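# Hang the picture frame level on the screw's shank

## Task

Get the picture frame hanging on the screw with nothing holding it, level, resting on the screw's shank (not its head) at the point where it balances; the display board is free-standing and must still be upright on its own when done.

## Robot and tools

Robot and frame. Two arms, left_arm and right_arm, each with a parallel gripper. All positions and orientations are in one scene frame: origin at table-top height, midway between the nominal arm bases. +x points out over the table, +z up, and left_arm sits on the +y side. Arm names do not match image sides. Real bases are offset from nominal; only a BASES line gives their calibrated places. Reported hand poses can be off by a few cm, more at long reach. A gripper's fingers point along its own +z and close along its own y. end_effector_position is the point between the pads, about 5 mm short of the fingertips.

The row. Every commanded pose is one row of 16 numbers covering both arms, even if one arm stays put: left_arm x, y, z, qw, qx, qy, qz, opening, then right_arm in the same order. x, y, z are an absolute target in metres in the scene frame; the quaternion is an absolute orientation, w first. Opening runs from -1 (closed) to +1 (fully open, 0.070 m); it is a target, not an offset. To keep an arm still or keep its orientation, resend the same pose and quaternion from the last result before it stopped, not drifted readings.

execute_actions. actions is a list with at most one item. Empty list: just look (returns state and pictures). An item with rows (1 to 15 rows) and steps (at most 15, default 15, each 1/30 s) plays one row per step, repeating the last row. An item with only steps (up to 300) is a wait counted from the last result, including your reply time. Any target more than 0.6 m from that arm's last reported position along any gripper axis gets the call refused. An action needs at least 5 steps; its result is taken 5 steps before it ends, and those steps run afterward. cameras picks which pictures return ("all", [] or names).

move. target is one 16-number row or a list of up to 15 rows; each gripper goes in a straight line to its pose, all finishing together, lasting 0.5 s to 10 s (cut off at 10 s). speed is m/s per arm path, 0.002 to 0.5, default 0.25, one value or one per target; rotation is capped at twice that in rad/s. blend (m) rounds corners of a list. blocking=false returns about 0.5 s in while it runs. Paths ignore obstacles and the other arm; faster moves lag, stray and hit harder, and targets set beyond contact press harder. Opening changes in the first target are sent at the start; later ones are sent after arrival once everything is at rest. The result adds a move: line with the ending (done, off_target, moving, held, fault) and limits (paced = pose clipped, held = steps withheld). done means within 3 mm and 2 degrees; neither done nor off_target says anything about contact. Don't route a path close past an arm's own base; go around it.

wait (seconds 0 to 10) lets things run without new commands; it returns early if a move finishes. stop brakes the current move; it needs braking room, fingers keep moving. zoom_image takes camera (cam_head_left, cam_head_right, cam_left_wrist, cam_right_wrist) and region [x0, y0, x1, y1] in pixels, at most 504 x 504, of that camera's latest image; all images are 896x504. finished_scene takes scene, the current scene number, and ends it for good; the frame must then stay hung without the robot.

Control details. Each step the commanded pose is clipped to 70 mm and 16 degrees from the measured hand pose, then solved by damped IK, favouring position. Joint targets move at most 3 rad/s, reaching that in 0.6 s. A wrist near the waist axis can make the arm swing and change shoulder posture. A far goal may need several actions. Hand target in a result is the pose the controller is currently driving toward.

Gripping. grip_measured uses the opening scale; the last Joint positions number is the opening in metres. To hold something, command about 0.05 below the reading at first contact for full force, less for a gentler grip. Parts under about 2 mm wide get reduced force. Pads give about 20 N; closing fully takes at least about 1.0 s. Occasional tugs on held parts or pushes on loose ones may happen.

Results and safety. Joint torques are total drive output, noisy and offset, positive toward larger joint angles. If contact torque reaches a joint's limit (21.6 N m for waist, shoulder, elbow; 7.52 N m for the three wrist joints, whose motors give only about 4 N m) the arm halts for 10 s. A clearance check holds commands that bring the arms too close (fingers excepted) but does not guarantee no contact. Heat builds when holding loads, stretching out, or pushing at unreachable poses; MOTOR HOT appears at 65 C and at 80 C the arm goes limp for 30 to 60 s (OVER-TEMPERATURE FAULT), possibly without warning. Avoid drops, releasing moving parts, slamming, hard pushes, arm-to-arm collisions, and anything leaving the table; keep the display board from tipping. Motion should be smooth and economical.

Each tool is called by a JSON object that holds its "name" and its "arguments", one argument or row to a line.

## Session

{"name": "execute_actions", "arguments": {
  "actions": [],
  "cameras": ["all"]
}}

Scene clock: 0.00 s of 4500.00 s.
left_arm: end_effector_position=(+0.3510, +0.5999, +0.2155) grip_measured=+0.59 end_effector_quat_wxyz=(+0.247, -0.380, +0.744, +0.491) | right_arm: end_effector_position=(+0.3748, -0.3621, +0.2306) grip_measured=+0.98 end_effector_quat_wxyz=(+0.266, -0.127, +0.954, +0.046)
Joint positions: left_arm=[0.435 2.012 -1.399 1.391 1.016 -1.325 0.056] | right_arm=[-0.326 1.505 -1.187 0.405 0.93 -0.792 0.069]
Joint torques (N m): no reading
Motor temperatures (°C): left_arm=[31 31 32 33 36 30] | right_arm=[30 30 33 35 39 32]
Hand target: left_arm +0.3510, +0.5999, +0.2155; +0.247, -0.380, +0.744, +0.491 | right_arm +0.3748, -0.3621, +0.2306; +0.266, -0.127, +0.954, +0.046

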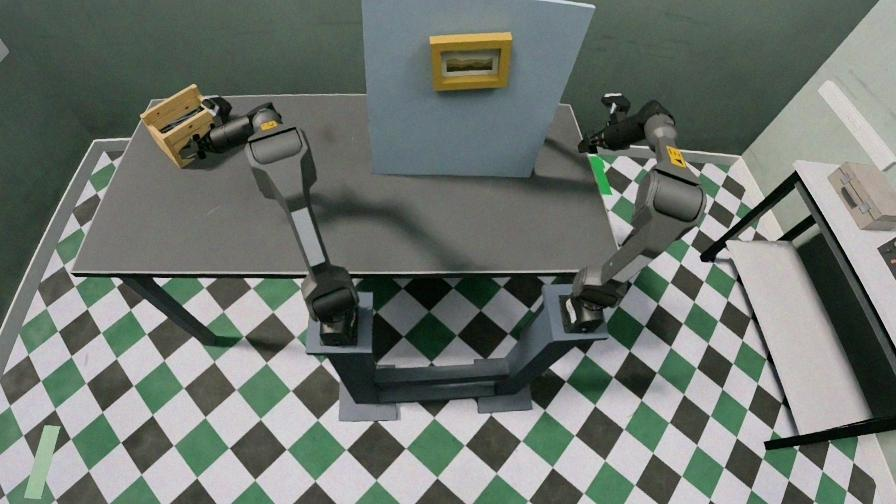

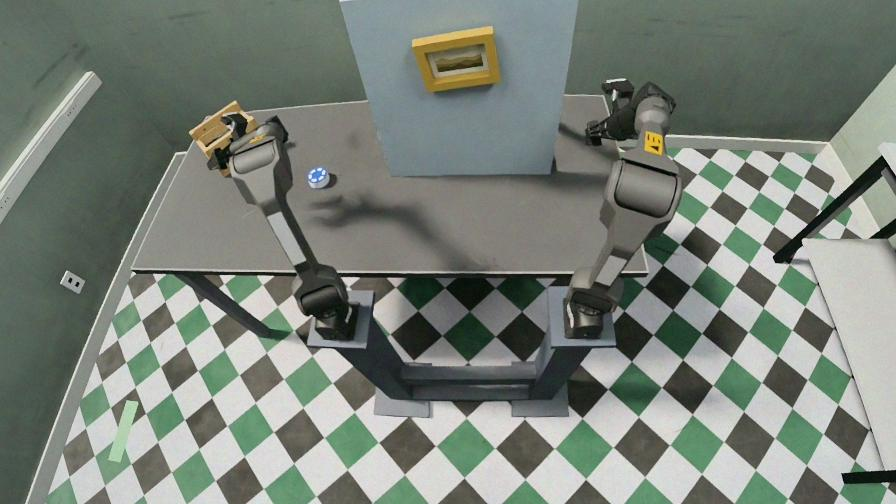

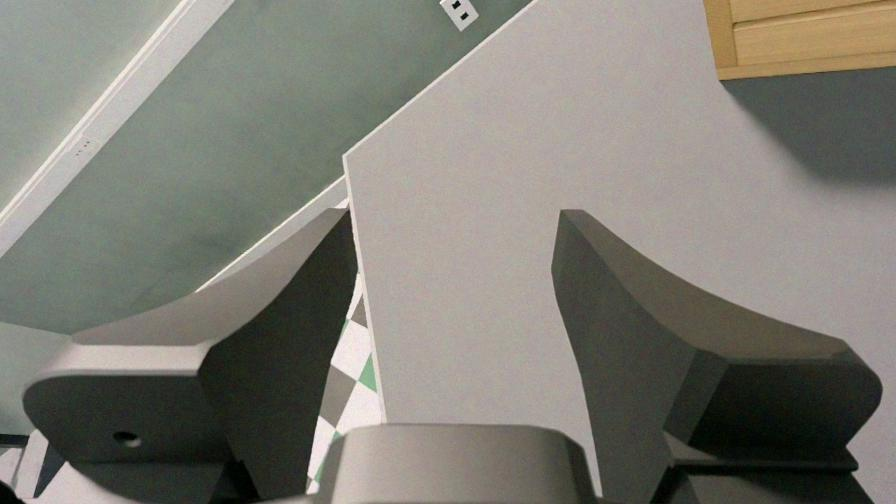

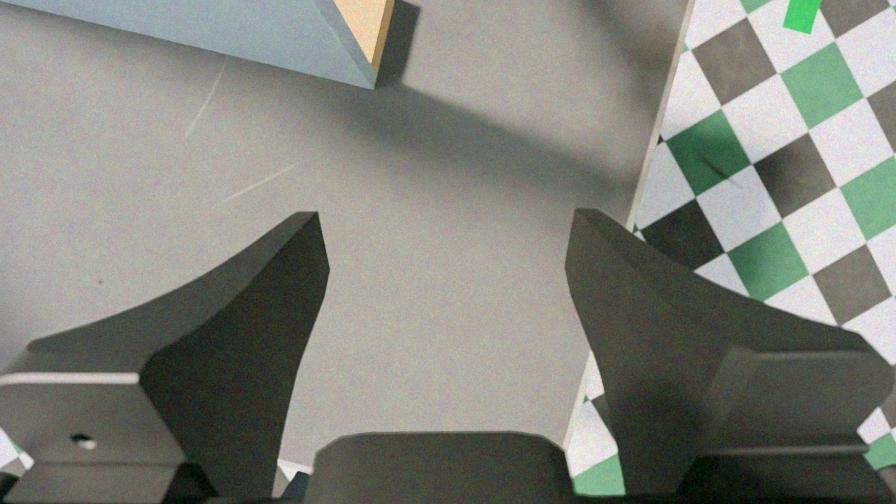

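{"name": "zoom_image", "arguments": {
  "camera": "cam_head_left",
  "region": [360, 0, 610, 190]
}}

{"name": "zoom_image", "arguments": {
  "camera": "cam_head_right",
  "region": [340, 0, 590, 190]
}}

Scaled by 2.016 from the camera's 896x504 image, which has a finer 1280x720 frame.

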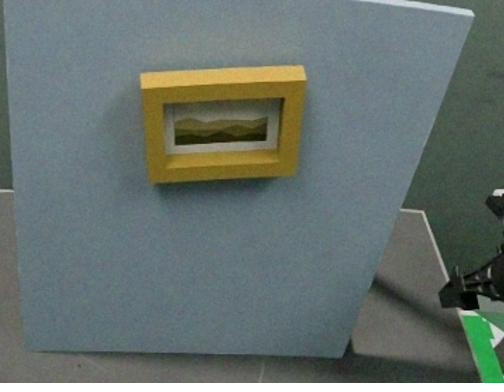

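Scaled by 2.016 from the camera's 896x504 image, which has a finer 1280x720 frame.

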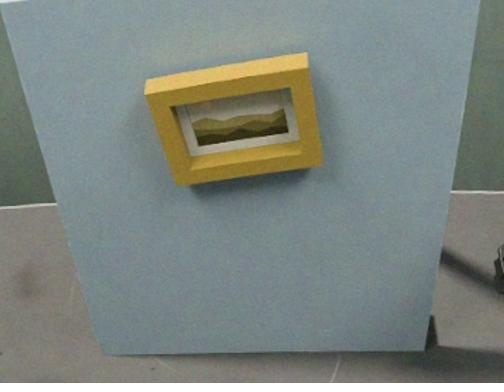

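{"name": "zoom_image", "arguments": {
  "camera": "cam_head_left",
  "region": [420, 20, 530, 100]
}}

{"name": "zoom_image", "arguments": {
  "camera": "cam_head_right",
  "region": [400, 20, 510, 100]
}}

{"name": "zoom_image", "arguments": {
  "camera": "cam_head_left",
  "region": [120, 60, 300, 180]
}}

{"name": "zoom_image", "arguments": {
  "camera": "cam_head_right",
  "region": [170, 80, 350, 200]
}}

Scaled by 4.582 from the camera's 896x504 image, which has a finer 1280x720 frame.

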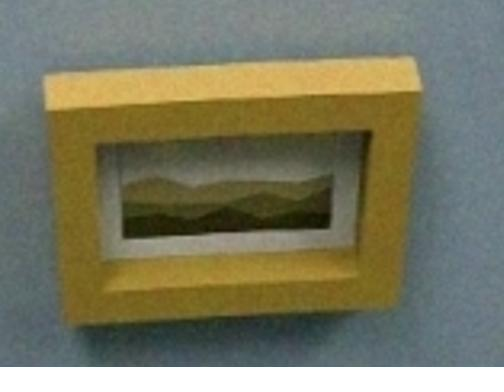

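Scaled by 4.582 from the camera's 896x504 image, which has a finer 1280x720 frame.

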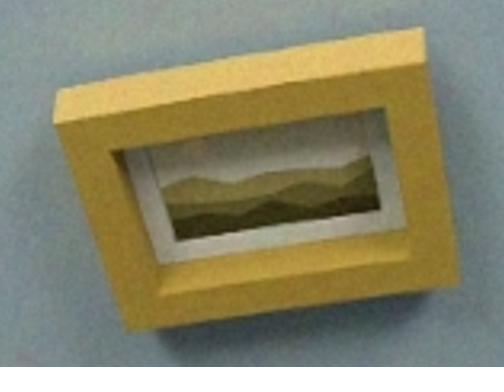

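Scaled by 2.800 from the camera's 896x504 image, which has a finer 1280x720 frame.

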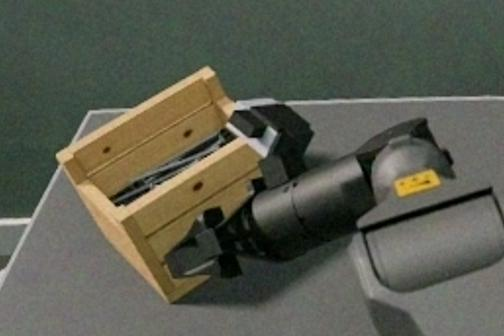

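Scaled by 2.800 from the camera's 896x504 image, which has a finer 1280x720 frame.

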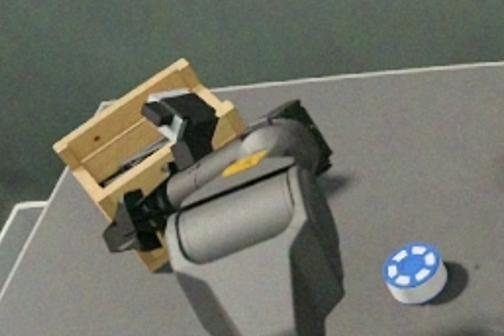

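{"name": "move", "arguments": {
  "target": [
    [0.3510, 0.5999, 0.2155, 0.247, -0.380, 0.744, 0.491, 0.59, 0.30, -0.22, 0.46, 0.559, 0, 0.829, 0, 0.98],
    [0.3510, 0.5999, 0.2155, 0.247, -0.380, 0.744, 0.491, 0.59, 0.37, -0.08, 0.51, 0.559, 0, 0.829, 0, 0.98]
  ],
  "blend": 0.03,
  "speed": 0.25
}}

Scene clock: 21.57 s of 4500.00 s.
left_arm: end_effector_position=(+0.3508, +0.6000, +0.2155) grip_measured=+0.59 end_effector_quat_wxyz=(+0.247, -0.380, +0.744, +0.491) | right_arm: end_effector_position=(+0.3701, -0.0796, +0.5099) grip_measured=+0.98 end_effector_quat_wxyz=(+0.573, -0.011, +0.819, +0.016)
Joint positions: left_arm=[0.435 2.013 -1.399 1.391 1.018 -1.325 0.056] | right_arm=[0.988 1.611 -1.996 -0.927 1.215 0.874 0.069]
Joint torques (N m): left_arm=[-0.75 -7.86 -3.33 0.55 0.5 -0.1] | right_arm=[-0.45 -6.34 -3.15 -0.97 -0.29 0.23]
Motor temperatures (°C): left_arm=[31 32 33 33 36 30] | right_arm=[30 31 34 35 39 32]
Hand target: left_arm +0.3510, +0.5999, +0.2155; +0.247, -0.380, +0.744, +0.491 | right_arm +0.3702, -0.0802, +0.5097; +0.573, -0.010, +0.819, +0.015
Off the commanded pose: left_arm 0.000 m, 0 deg | right_arm 0.000 m, 3 deg.
joint sent to its limit (right arm) — joint 5 (wrist pitch), upper limit.
Kept back: nothing.
move: off_target (right_arm); blend cut to 0 m at target 1
camera_calibration:
cam_left_wrist: T_world_to_cam=[[0.800827, -0.21111, -0.560454, -0.0299505], [-0.482015, -0.782596, -0.39396, 0.724193], [-0.355441, 0.585641, -0.728482, 0.0520148], [0, 0, 0, 1]] pos_world=[0.391545, 0.529966, 0.306409]
cam_right_wrist: T_world_to_cam=[[0.0129856, -0.998857, -0.0460056, -0.0602176], [-0.845374, 0.013605, -0.534002, 0.579919], [0.534017, 0.0458263, -0.844231, 0.354838], [0, 0, 0, 1]] pos_world=[0.30154, -0.0842994, 0.606473]

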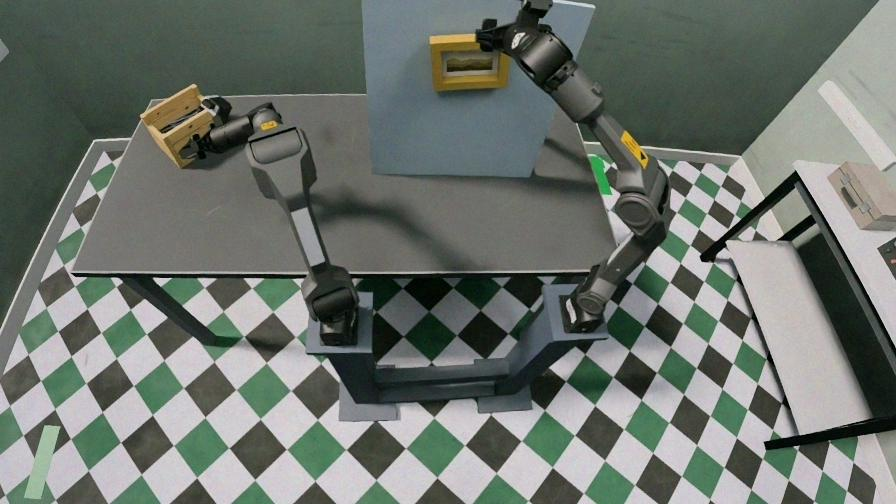

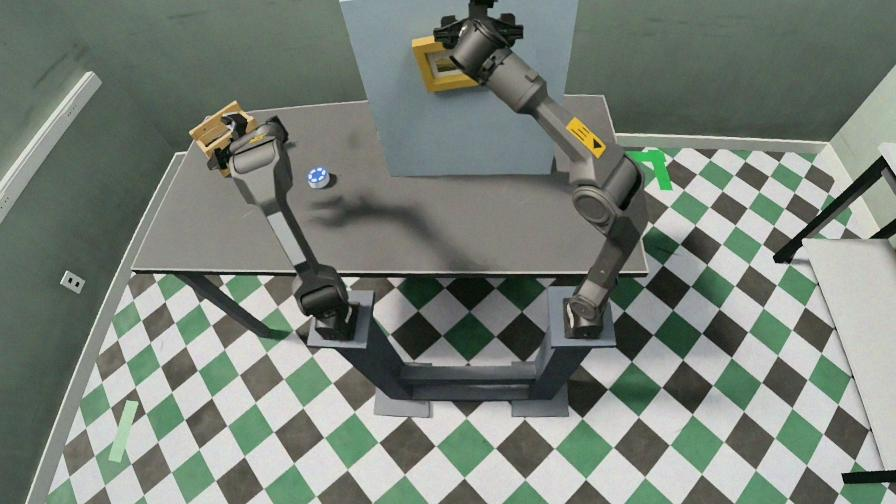

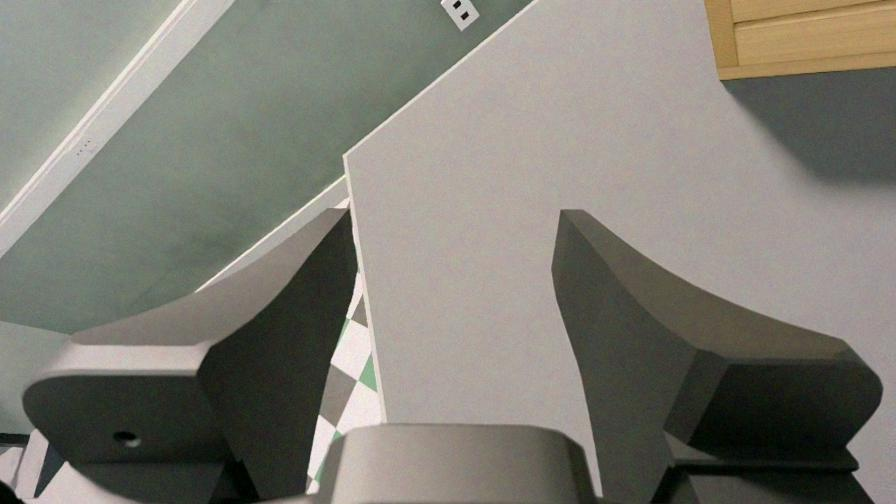

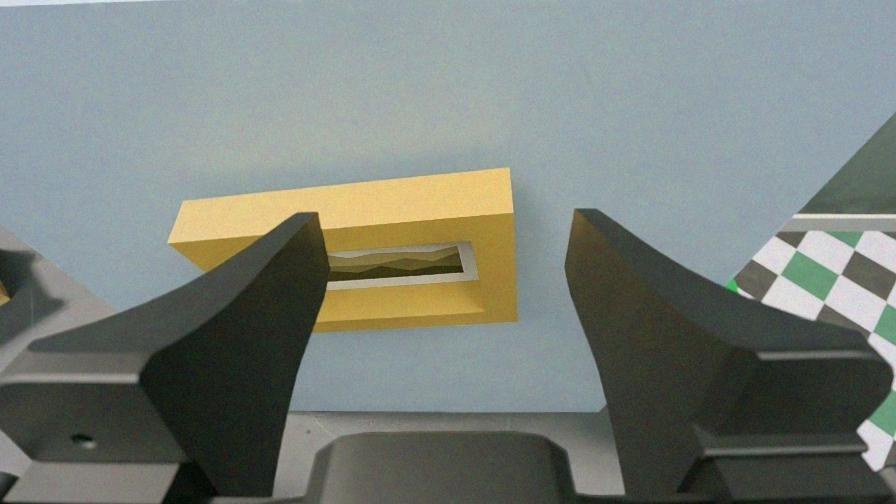

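{"name": "zoom_image", "arguments": {
  "camera": "cam_right_wrist",
  "region": [150, 130, 550, 355]
}}

{"name": "zoom_image", "arguments": {
  "camera": "cam_right_wrist",
  "region": [300, 150, 420, 220]
}}

{"name": "zoom_image", "arguments": {
  "camera": "cam_right_wrist",
  "region": [440, 140, 560, 350]
}}

Scaled by 1.260 from the camera's 896x504 image, which has a finer 1280x720 frame.

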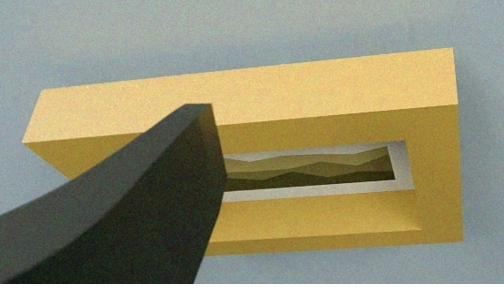

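Scaled by 4.200 from the camera's 896x504 image, which has a finer 1280x720 frame.

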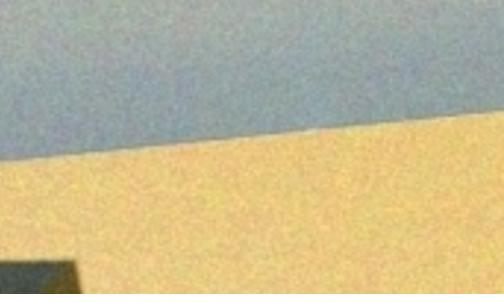

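Scaled by 2.400 from the camera's 896x504 image, which has a finer 1280x720 frame.

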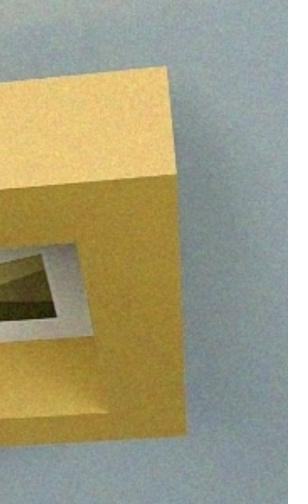

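{"name": "move", "arguments": {
  "target": [0.3508, 0.6000, 0.2155, 0.247, -0.380, 0.744, 0.491, 0.59, 0.31, -0.15, 0.47, 0.6130, -0.2303, 0.7305, 0.1933, 0.98],
  "speed": 0.25,
  "cameras": ["cam_right_wrist"]
}}

{"name": "zoom_image", "arguments": {
  "camera": "cam_right_wrist",
  "region": [250, 0, 650, 225]
}}

Scene clock: 30.23 s of 4500.00 s.
left_arm: end_effector_position=(+0.3508, +0.6000, +0.2155) grip_measured=+0.59 end_effector_quat_wxyz=(+0.247, -0.380, +0.744, +0.491) | right_arm: end_effector_position=(+0.3100, -0.1500, +0.4703) grip_measured=+0.98 end_effector_quat_wxyz=(+0.613, -0.230, +0.730, +0.193)
Joint positions: left_arm=[0.435 2.013 -1.399 1.391 1.018 -1.325 0.056] | right_arm=[0.261 1.012 -1.149 0.767 0.544 -0.758 0.069]
Joint torques (N m): left_arm=[0.54 -9.27 -2.12 0.78 0.17 -0.25] | right_arm=[0.05 -0.72 -3.67 0.25 -0.55 0.2]
Motor temperatures (°C): left_arm=[31 33 33 33 36 30] | right_arm=[30 31 34 35 39 32]
Hand target: left_arm +0.3508, +0.6000, +0.2155; +0.247, -0.380, +0.744, +0.491 | right_arm +0.3100, -0.1500, +0.4700; +0.613, -0.230, +0.731, +0.193
Off the commanded pose: left_arm 0.000 m, 0 deg | right_arm 0.000 m, 0 deg.
Kept back: nothing.
move: done
camera_calibration:
cam_right_wrist: T_world_to_cam=[[0.559625, -0.827946, -0.0363988, -0.279894], [-0.625388, -0.393078, -0.674077, 0.445652], [0.543792, 0.399994, -0.737763, 0.356774], [0, 0, 0, 1]] pos_world=[0.24133, -0.199269, 0.553431]
Images, in order (width x height): cam_right_wrist 896x504.

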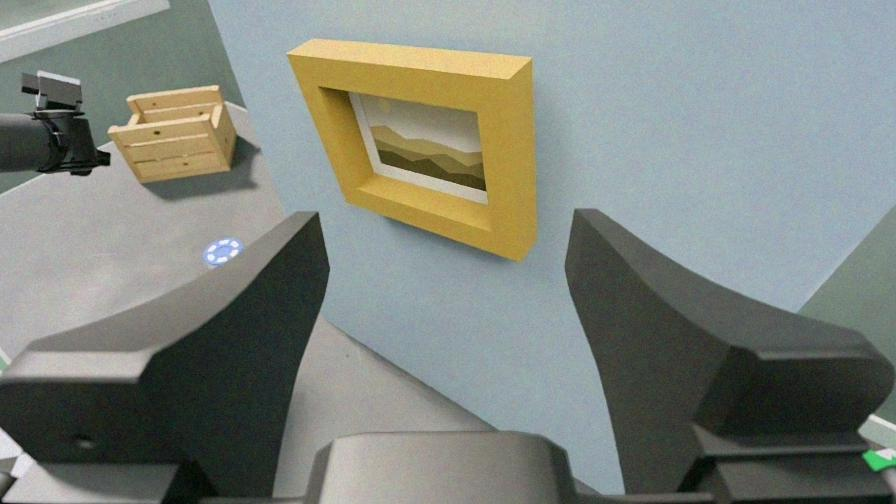

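Scaled by 1.260 from the camera's 896x504 image, which has a finer 1280x720 frame.

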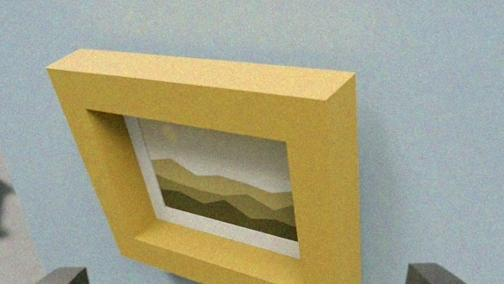

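{"name": "zoom_image", "arguments": {
  "camera": "cam_right_wrist",
  "region": [480, 40, 600, 280]
}}

{"name": "zoom_image", "arguments": {
  "camera": "cam_right_wrist",
  "region": [330, 160, 570, 295]
}}

Scaled by 2.100 from the camera's 896x504 image, which has a finer 1280x720 frame.

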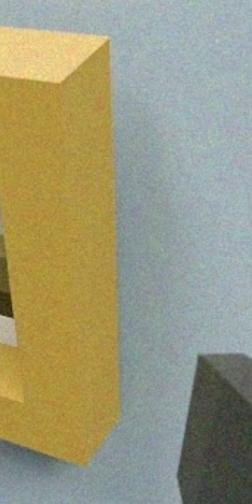

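Scaled by 2.100 from the camera's 896x504 image, which has a finer 1280x720 frame.

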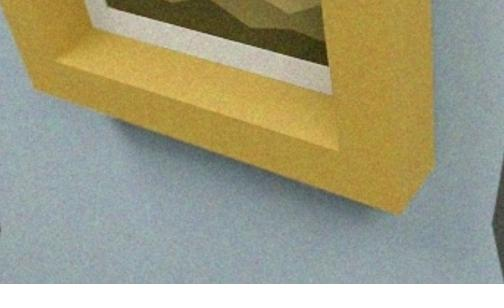

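{"name": "move", "arguments": {
  "target": [
    [0.3508, 0.6000, 0.2155, 0.247, -0.380, 0.744, 0.491, 0.59, 0.36, -0.20, 0.42, 0.7071, 0, 0.7071, 0, -1],
    [0.3508, 0.6000, 0.2155, 0.247, -0.380, 0.744, 0.491, 0.59, 0.40, -0.20, 0.42, 0.7071, 0, 0.7071, 0, -1]
  ],
  "speed": [0.2, 0.06]
}}

Scene clock: 35.13 s of 4500.00 s.
left_arm: end_effector_position=(+0.3508, +0.6000, +0.2155) grip_measured=+0.59 end_effector_quat_wxyz=(+0.247, -0.380, +0.744, +0.491) | right_arm: end_effector_position=(+0.4000, -0.2001, +0.4202) grip_measured=-1.00 end_effector_quat_wxyz=(+0.707, +0.000, +0.707, +0.000)
Joint positions: left_arm=[0.435 2.013 -1.399 1.391 1.018 -1.325 0.056] | right_arm=[0.583 1.246 -0.946 1.245 -0.594 -1.184 0]
Joint torques (N m): left_arm=[0.47 -9.44 -2.22 0.7 0.19 -0.19] | right_arm=[0.28 -2.59 -4.48 -0.76 -0.37 0.26]
Motor temperatures (°C): left_arm=[31 33 33 33 36 30] | right_arm=[30 31 34 35 39 32]
Hand target: left_arm +0.3508, +0.6000, +0.2155; +0.247, -0.380, +0.744, +0.491 | right_arm +0.4000, -0.2000, +0.4200; +0.707, +0.000, +0.707, +0.000
Off the commanded pose: left_arm 0.000 m, 0 deg | right_arm 0.000 m, 0 deg.
Kept back: nothing.
move: done; limits=paced
camera_calibration:
cam_left_wrist: T_world_to_cam=[[0.800827, -0.21111, -0.560454, -0.0299505], [-0.482015, -0.782596, -0.39396, 0.724193], [-0.355441, 0.585641, -0.728482, 0.0520148], [0, 0, 0, 1]] pos_world=[0.391545, 0.529966, 0.306409]
cam_right_wrist: T_world_to_cam=[[-0.010029, -0.999222, -0.0381534, -0.179293], [-0.609871, 0.0363494, -0.791667, 0.57758], [0.792437, 0.015329, -0.609761, 0.0606476], [0, 0, 0, 1]] pos_world=[0.302392, -0.201078, 0.487391]

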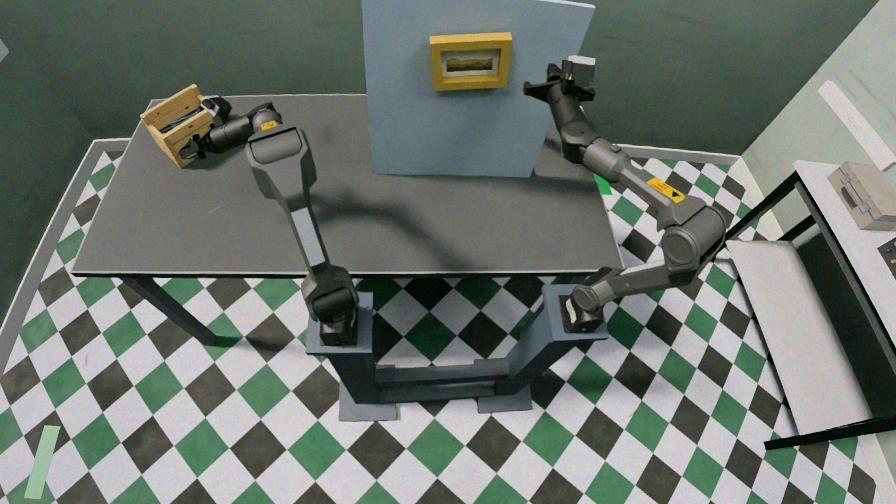

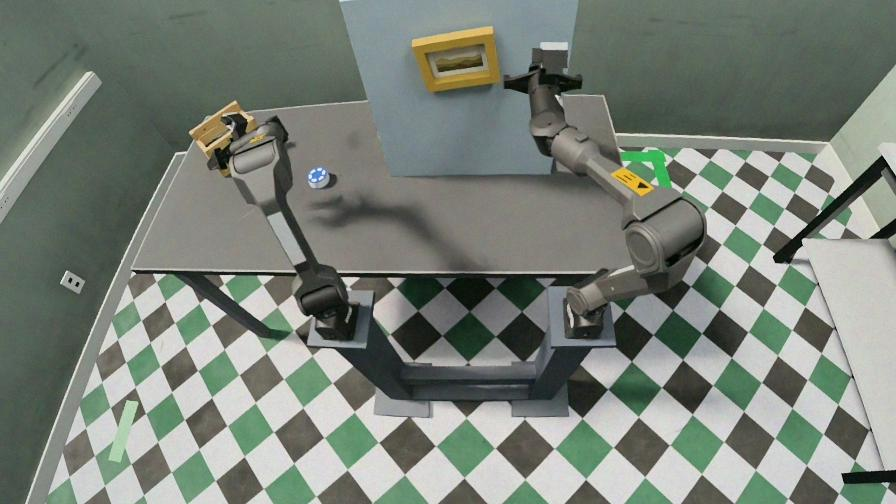

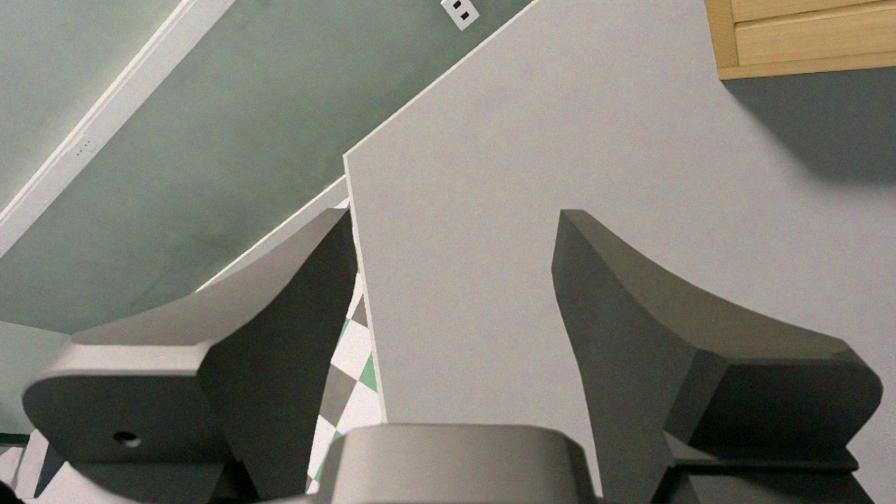

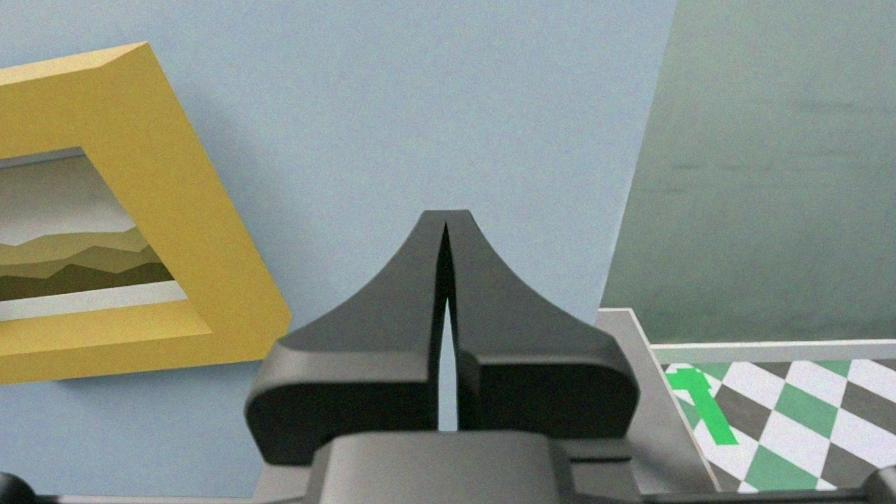

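{"name": "move", "arguments": {
  "target": [0.3508, 0.6000, 0.2155, 0.247, -0.380, 0.744, 0.491, 0.59, 0.425, -0.20, 0.42, 0.7071, 0, 0.7071, 0, -1],
  "speed": 0.05,
  "cameras": ["cam_right_wrist"]
}}

Scene clock: 36.10 s of 4500.00 s.
left_arm: end_effector_position=(+0.3508, +0.6000, +0.2155) grip_measured=+0.59 end_effector_quat_wxyz=(+0.247, -0.380, +0.744, +0.491) | right_arm: end_effector_position=(+0.4254, -0.1999, +0.4199) grip_measured=-1.00 end_effector_quat_wxyz=(+0.707, +0.000, +0.707, +0.000)
Joint positions: left_arm=[0.435 2.013 -1.399 1.391 1.018 -1.325 0.056] | right_arm=[0.522 1.325 -1.011 1.179 -0.543 -1.121 0]
Joint torques (N m): left_arm=[0.37 -9.5 -2.18 0.68 0.17 -0.21] | right_arm=[0.59 -4.9 -4.19 -0.52 -0.42 -0.05]
Motor temperatures (°C): left_arm=[31 33 33 33 36 30] | right_arm=[30 31 34 35 39 32]
Hand target: left_arm +0.3508, +0.6000, +0.2155; +0.247, -0.380, +0.744, +0.491 | right_arm +0.4250, -0.2000, +0.4200; +0.707, +0.000, +0.707, +0.000
Off the commanded pose: left_arm 0.000 m, 0 deg | right_arm 0.000 m, 0 deg.
Kept back: nothing.
move: done
camera_calibration:
cam_right_wrist: T_world_to_cam=[[-0.00981464, -0.999212, -0.0384647, -0.178784], [-0.610406, 0.0364548, -0.791249, 0.592861], [0.792028, 0.0157133, -0.610283, 0.0408384], [0, 0, 0, 1]] pos_world=[0.327786, -0.200898, 0.487147]
Images, in order (width x height): cam_right_wrist 896x504.

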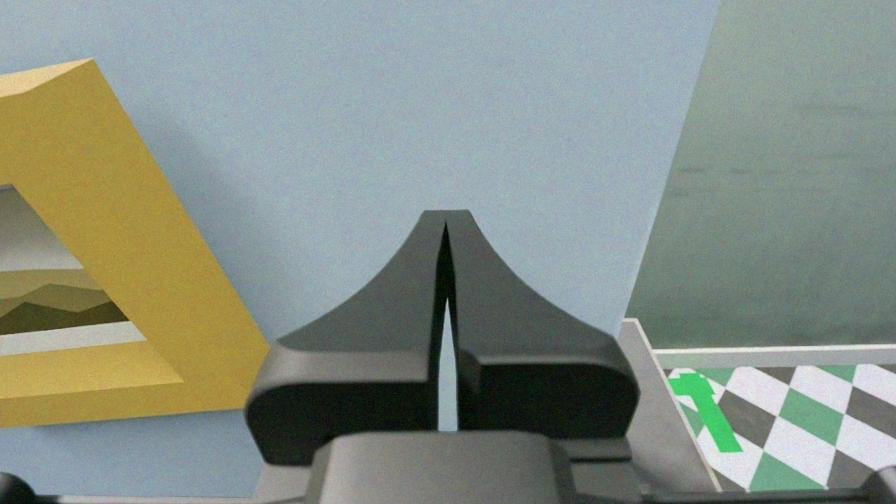

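{"name": "move", "arguments": {
  "target": [0.3508, 0.6000, 0.2155, 0.247, -0.380, 0.744, 0.491, 0.59, 0.433, -0.20, 0.42, 0.7071, 0, 0.7071, 0, -1],
  "speed": 0.02,
  "cameras": []
}}

{"name": "move", "arguments": {
  "target": [0.3508, 0.6000, 0.2155, 0.247, -0.380, 0.744, 0.491, 0.59, 0.437, -0.20, 0.42, 0.7071, 0, 0.7071, 0, -1],
  "speed": 0.015,
  "cameras": ["cam_right_wrist"]
}}

Scene clock: 37.07 s of 4500.00 s.
left_arm: end_effector_position=(+0.3508, +0.6000, +0.2155) grip_measured=+0.59 end_effector_quat_wxyz=(+0.247, -0.380, +0.744, +0.491) | right_arm: end_effector_position=(+0.4330, -0.2001, +0.4201) grip_measured=-1.00 end_effector_quat_wxyz=(+0.707, +0.000, +0.707, +0.000)
Joint positions: left_arm=[0.435 2.013 -1.399 1.391 1.018 -1.325 0.056] | right_arm=[0.505 1.349 -1.033 1.16 -0.53 -1.104 0]
Joint torques (N m): left_arm=[0.34 -9.54 -2.16 0.71 0.2 -0.21] | right_arm=[-0.16 -3.91 -4.69 -0.61 -0.32 0.17]
Motor temperatures (°C): left_arm=[31 33 33 33 36 30] | right_arm=[30 31 34 35 39 32]
Hand target: left_arm +0.3508, +0.6000, +0.2155; +0.247, -0.380, +0.744, +0.491 | right_arm +0.4330, -0.2000, +0.4200; +0.707, +0.000, +0.707, +0.000
Off the commanded pose: left_arm 0.000 m, 0 deg | right_arm 0.000 m, 0 deg.
Kept back: nothing.
move: done
No camera images: "cameras" was empty.

Scene clock: 37.77 s of 4500.00 s.
left_arm: end_effector_position=(+0.3508, +0.6000, +0.2155) grip_measured=+0.59 end_effector_quat_wxyz=(+0.247, -0.380, +0.744, +0.491) | right_arm: end_effector_position=(+0.4369, -0.1999, +0.4201) grip_measured=-1.00 end_effector_quat_wxyz=(+0.707, +0.000, +0.707, +0.000)
Joint positions: left_arm=[0.435 2.013 -1.399 1.391 1.018 -1.325 0.056] | right_arm=[0.498 1.362 -1.045 1.152 -0.523 -1.096 0]
Joint torques (N m): left_arm=[0.3 -9.67 -2.15 0.65 0.18 -0.21] | right_arm=[-0.27 -3.82 -4.77 -0.64 -0.3 0.21]
Motor temperatures (°C): left_arm=[31 33 33 33 36 30] | right_arm=[30 31 34 35 39 32]
Hand target: left_arm +0.3508, +0.6000, +0.2155; +0.247, -0.380, +0.744, +0.491 | right_arm +0.4370, -0.2000, +0.4200; +0.707, +0.000, +0.707, +0.000
Off the commanded pose: left_arm 0.000 m, 0 deg | right_arm 0.000 m, 0 deg.
Kept back: nothing.
move: done
camera_calibration:
cam_right_wrist: T_world_to_cam=[[-0.00994371, -0.999213, -0.0383912, -0.178607], [-0.61006, 0.0364822, -0.791515, 0.600036], [0.792293, 0.0155503, -0.609943, 0.0314972], [0, 0, 0, 1]] pos_world=[0.339327, -0.200847, 0.487292]
Images, in order (width x height): cam_right_wrist 896x504.

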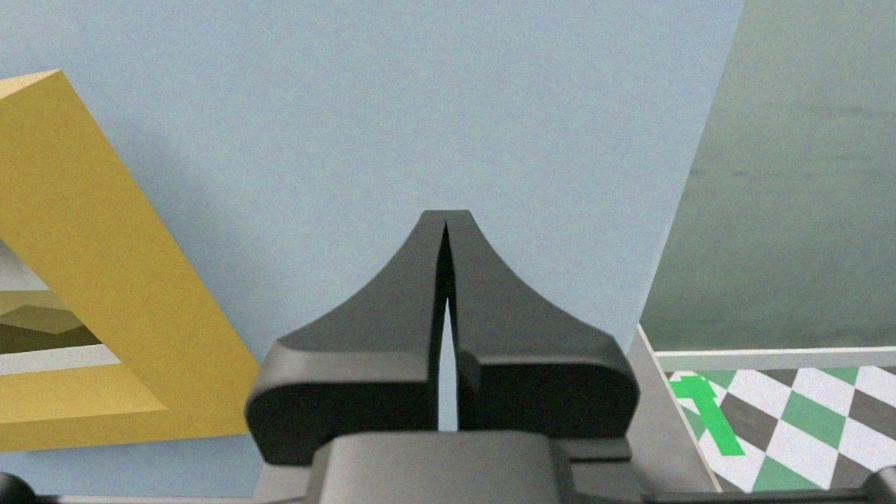

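{"name": "move", "arguments": {
  "target": [0.3508, 0.6000, 0.2155, 0.247, -0.380, 0.744, 0.491, 0.59, 0.441, -0.20, 0.42, 0.7071, 0, 0.7071, 0, -1],
  "speed": 0.01,
  "cameras": []
}}

{"name": "move", "arguments": {
  "target": [0.3508, 0.6000, 0.2155, 0.247, -0.380, 0.744, 0.491, 0.59, 0.445, -0.20, 0.42, 0.7071, 0, 0.7071, 0, -1],
  "speed": 0.01,
  "cameras": ["cam_right_wrist"]
}}

Scene clock: 38.73 s of 4500.00 s.
left_arm: end_effector_position=(+0.3508, +0.6000, +0.2155) grip_measured=+0.59 end_effector_quat_wxyz=(+0.247, -0.380, +0.744, +0.491) | right_arm: end_effector_position=(+0.4410, -0.2001, +0.4198) grip_measured=-1.00 end_effector_quat_wxyz=(+0.707, +0.000, +0.707, +0.000)
Joint positions: left_arm=[0.435 2.013 -1.399 1.391 1.018 -1.325 0.056] | right_arm=[0.489 1.375 -1.056 1.143 -0.516 -1.088 0]
Joint torques (N m): left_arm=[0.38 -9.45 -2.16 0.67 0.22 -0.2] | right_arm=[-0.25 -3.93 -4.78 -0.64 -0.31 0.21]
Motor temperatures (°C): left_arm=[31 33 33 33 36 30] | right_arm=[30 31 34 35 39 32]
Hand target: left_arm +0.3508, +0.6000, +0.2155; +0.247, -0.380, +0.744, +0.491 | right_arm +0.4410, -0.2000, +0.4200; +0.707, +0.000, +0.707, +0.000
Off the commanded pose: left_arm 0.000 m, 0 deg | right_arm 0.000 m, 0 deg.
Kept back: nothing.
move: done
No camera images: "cameras" was empty.

Scene clock: 39.43 s of 4500.00 s.
left_arm: end_effector_position=(+0.3508, +0.6000, +0.2155) grip_measured=+0.59 end_effector_quat_wxyz=(+0.247, -0.380, +0.744, +0.491) | right_arm: end_effector_position=(+0.4449, -0.2000, +0.4201) grip_measured=-1.00 end_effector_quat_wxyz=(+0.707, +0.000, +0.707, +0.000)
Joint positions: left_arm=[0.435 2.013 -1.399 1.391 1.018 -1.325 0.056] | right_arm=[0.482 1.387 -1.068 1.135 -0.51 -1.08 0]
Joint torques (N m): left_arm=[0.36 -9.48 -2.28 0.62 0.22 -0.18] | right_arm=[-0.28 -4.01 -4.75 -0.63 -0.32 0.21]
Motor temperatures (°C): left_arm=[31 33 33 33 36 30] | right_arm=[30 31 34 35 39 32]
Hand target: left_arm +0.3508, +0.6000, +0.2155; +0.247, -0.380, +0.744, +0.491 | right_arm +0.4450, -0.2000, +0.4200; +0.707, +0.000, +0.707, +0.000
Off the commanded pose: left_arm 0.000 m, 0 deg | right_arm 0.000 m, 0 deg.
Kept back: nothing.
move: done
camera_calibration:
cam_right_wrist: T_world_to_cam=[[-0.0100637, -0.999172, -0.0394167, -0.178117], [-0.610037, 0.0373682, -0.791491, 0.605096], [0.792309, 0.0160803, -0.609908, 0.0252986], [0, 0, 0, 1]] pos_world=[0.347294, -0.200987, 0.487337]
Images, in order (width x height): cam_right_wrist 896x504.

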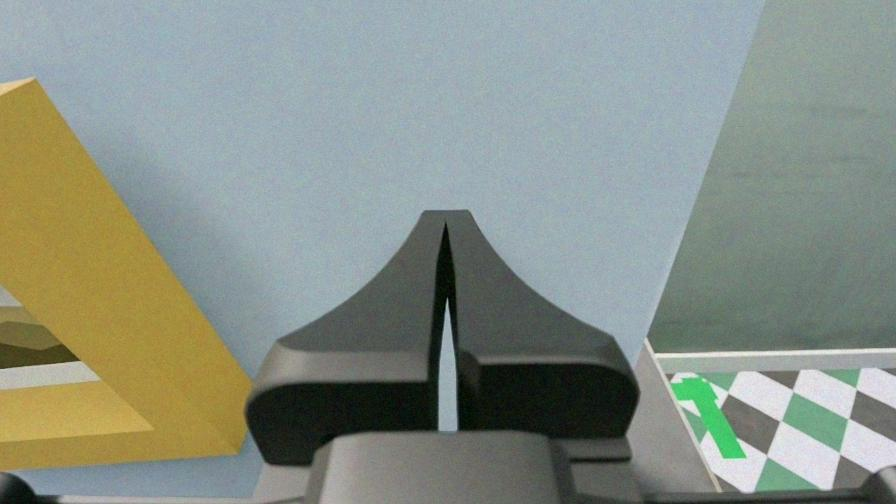

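{"name": "move", "arguments": {
  "target": [0.3508, 0.6000, 0.2155, 0.247, -0.380, 0.744, 0.491, 0.59, 0.450, -0.20, 0.42, 0.7071, 0, 0.7071, 0, -1],
  "speed": 0.01,
  "cameras": []
}}

{"name": "move", "arguments": {
  "target": [0.3508, 0.6000, 0.2155, 0.247, -0.380, 0.744, 0.491, 0.59, 0.454, -0.20, 0.42, 0.7071, 0, 0.7071, 0, -1],
  "speed": 0.01,
  "cameras": ["cam_right_wrist"]
}}

Scene clock: 40.40 s of 4500.00 s.
left_arm: end_effector_position=(+0.3508, +0.6000, +0.2155) grip_measured=+0.59 end_effector_quat_wxyz=(+0.247, -0.380, +0.744, +0.491) | right_arm: end_effector_position=(+0.4500, -0.2000, +0.4197) grip_measured=-1.00 end_effector_quat_wxyz=(+0.707, +0.000, +0.707, +0.000)
Joint positions: left_arm=[0.435 2.013 -1.399 1.391 1.018 -1.325 0.056] | right_arm=[0.473 1.403 -1.083 1.124 -0.502 -1.071 0]
Joint torques (N m): left_arm=[0.4 -9.49 -2.34 0.68 0.2 -0.18] | right_arm=[-0.27 -4.19 -4.73 -0.62 -0.32 0.21]
Motor temperatures (°C): left_arm=[31 33 33 33 36 30] | right_arm=[30 31 34 35 39 32]
Hand target: left_arm +0.3508, +0.6000, +0.2155; +0.247, -0.380, +0.744, +0.491 | right_arm +0.4500, -0.2000, +0.4200; +0.707, +0.000, +0.707, +0.000
Off the commanded pose: left_arm 0.000 m, 0 deg | right_arm 0.000 m, 0 deg.
Kept back: nothing.
move: done
No camera images: "cameras" was empty.

Scene clock: 41.10 s of 4500.00 s.
left_arm: end_effector_position=(+0.3508, +0.6000, +0.2155) grip_measured=+0.59 end_effector_quat_wxyz=(+0.247, -0.380, +0.744, +0.491) | right_arm: end_effector_position=(+0.4539, -0.1999, +0.4202) grip_measured=-1.00 end_effector_quat_wxyz=(+0.707, +0.000, +0.707, +0.000)
Joint positions: left_arm=[0.435 2.013 -1.399 1.391 1.018 -1.325 0.056] | right_arm=[0.466 1.416 -1.096 1.116 -0.496 -1.064 0]
Joint torques (N m): left_arm=[0.26 -9.46 -2.11 0.64 0.19 -0.2] | right_arm=[-0.3 -4.27 -4.74 -0.61 -0.32 0.22]
Motor temperatures (°C): left_arm=[31 33 33 33 36 30] | right_arm=[30 31 34 35 39 32]
Hand target: left_arm +0.3508, +0.6000, +0.2155; +0.247, -0.380, +0.744, +0.491 | right_arm +0.4540, -0.2000, +0.4200; +0.707, +0.000, +0.707, +0.000
Off the commanded pose: left_arm 0.000 m, 0 deg | right_arm 0.000 m, 0 deg.
Kept back: nothing.
move: done
camera_calibration:
cam_right_wrist: T_world_to_cam=[[-0.00986023, -0.99923, -0.0379743, -0.178708], [-0.609813, 0.0361058, -0.791722, 0.610384], [0.792484, 0.0153507, -0.6097, 0.0178993], [0, 0, 0, 1]] pos_world=[0.356273, -0.200884, 0.487381]
Images, in order (width x height): cam_right_wrist 896x504.

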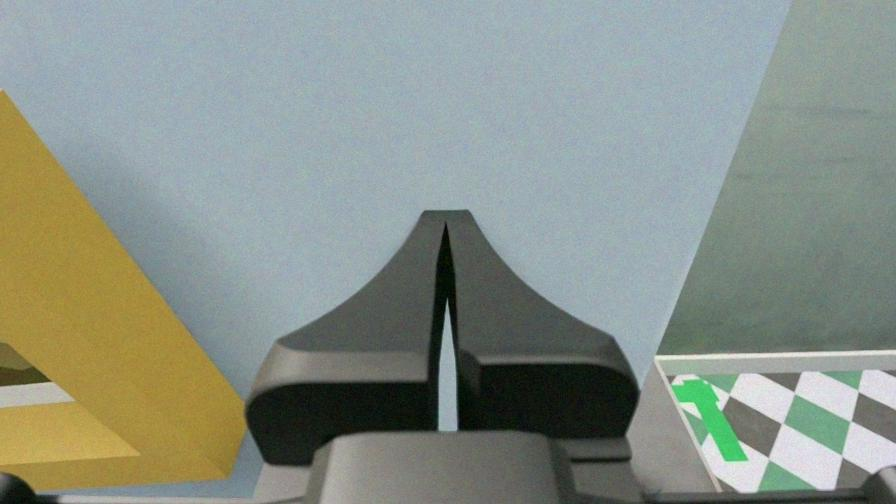

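{"name": "move", "arguments": {
  "target": [
    [0.3508, 0.6000, 0.2155, 0.247, -0.380, 0.744, 0.491, 0.59, 0.450, -0.23, 0.42, 0.7071, 0, 0.7071, 0, -1],
    [0.3508, 0.6000, 0.2155, 0.247, -0.380, 0.744, 0.491, 0.59, 0.458, -0.23, 0.42, 0.7071, 0, 0.7071, 0, -1]
  ],
  "speed": [0.05, 0.01],
  "cameras": []
}}

{"name": "move", "arguments": {
  "target": [0.3508, 0.6000, 0.2155, 0.247, -0.380, 0.744, 0.491, 0.59, 0.462, -0.23, 0.42, 0.7071, 0, 0.7071, 0, -1],
  "speed": 0.01,
  "cameras": ["cam_right_wrist"]
}}

Scene clock: 43.10 s of 4500.00 s.
left_arm: end_effector_position=(+0.3508, +0.6000, +0.2155) grip_measured=+0.59 end_effector_quat_wxyz=(+0.247, -0.380, +0.744, +0.491) | right_arm: end_effector_position=(+0.4579, -0.2303, +0.4201) grip_measured=-1.00 end_effector_quat_wxyz=(+0.707, +0.000, +0.707, +0.000)
Joint positions: left_arm=[0.435 2.013 -1.399 1.391 1.018 -1.325 0.056] | right_arm=[0.343 1.389 -1.07 0.963 -0.393 -0.925 0]
Joint torques (N m): left_arm=[0.29 -9.36 -2.15 0.61 0.21 -0.2] | right_arm=[0.07 -2.02 -5.75 -0.77 -0.28 0.18]
Motor temperatures (°C): left_arm=[31 33 33 33 36 30] | right_arm=[30 31 34 35 39 32]
Hand target: left_arm +0.3508, +0.6000, +0.2155; +0.247, -0.380, +0.744, +0.491 | right_arm +0.4580, -0.2300, +0.4200; +0.707, +0.000, +0.707, +0.000
Off the commanded pose: left_arm 0.000 m, 0 deg | right_arm 0.000 m, 0 deg.
Kept back: nothing.
move: done
No camera images: "cameras" was empty.

Scene clock: 43.80 s of 4500.00 s.
left_arm: end_effector_position=(+0.3508, +0.6000, +0.2155) grip_measured=+0.59 end_effector_quat_wxyz=(+0.247, -0.380, +0.744, +0.491) | right_arm: end_effector_position=(+0.4620, -0.2300, +0.4203) grip_measured=-1.00 end_effector_quat_wxyz=(+0.707, +0.000, +0.707, +0.000)
Joint positions: left_arm=[0.435 2.013 -1.399 1.391 1.018 -1.325 0.056] | right_arm=[0.338 1.403 -1.084 0.954 -0.389 -0.917 0]
Joint torques (N m): left_arm=[0.21 -9.61 -2.18 0.58 0.2 -0.16] | right_arm=[0.14 -1.82 -5.22 -0.65 -0.17 0.2]
Motor temperatures (°C): left_arm=[31 33 33 33 36 30] | right_arm=[30 31 34 35 39 32]
Hand target: left_arm +0.3508, +0.6000, +0.2155; +0.247, -0.380, +0.744, +0.491 | right_arm +0.4620, -0.2300, +0.4200; +0.707, +0.000, +0.707, +0.000
Off the commanded pose: left_arm 0.000 m, 0 deg | right_arm 0.000 m, 0 deg.
Kept back: nothing.
move: done
camera_calibration:
cam_right_wrist: T_world_to_cam=[[-0.0101783, -0.999198, -0.0387395, -0.208221], [-0.60971, 0.036908, -0.791765, 0.616651], [0.792559, 0.015561, -0.609596, 0.0119468], [0, 0, 0, 1]] pos_world=[0.36439, -0.231, 0.487459]
Images, in order (width x height): cam_right_wrist 896x504.

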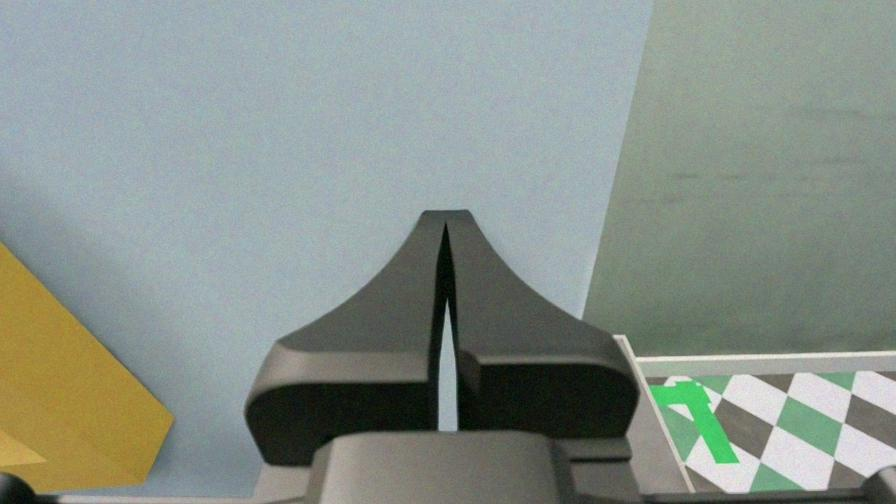

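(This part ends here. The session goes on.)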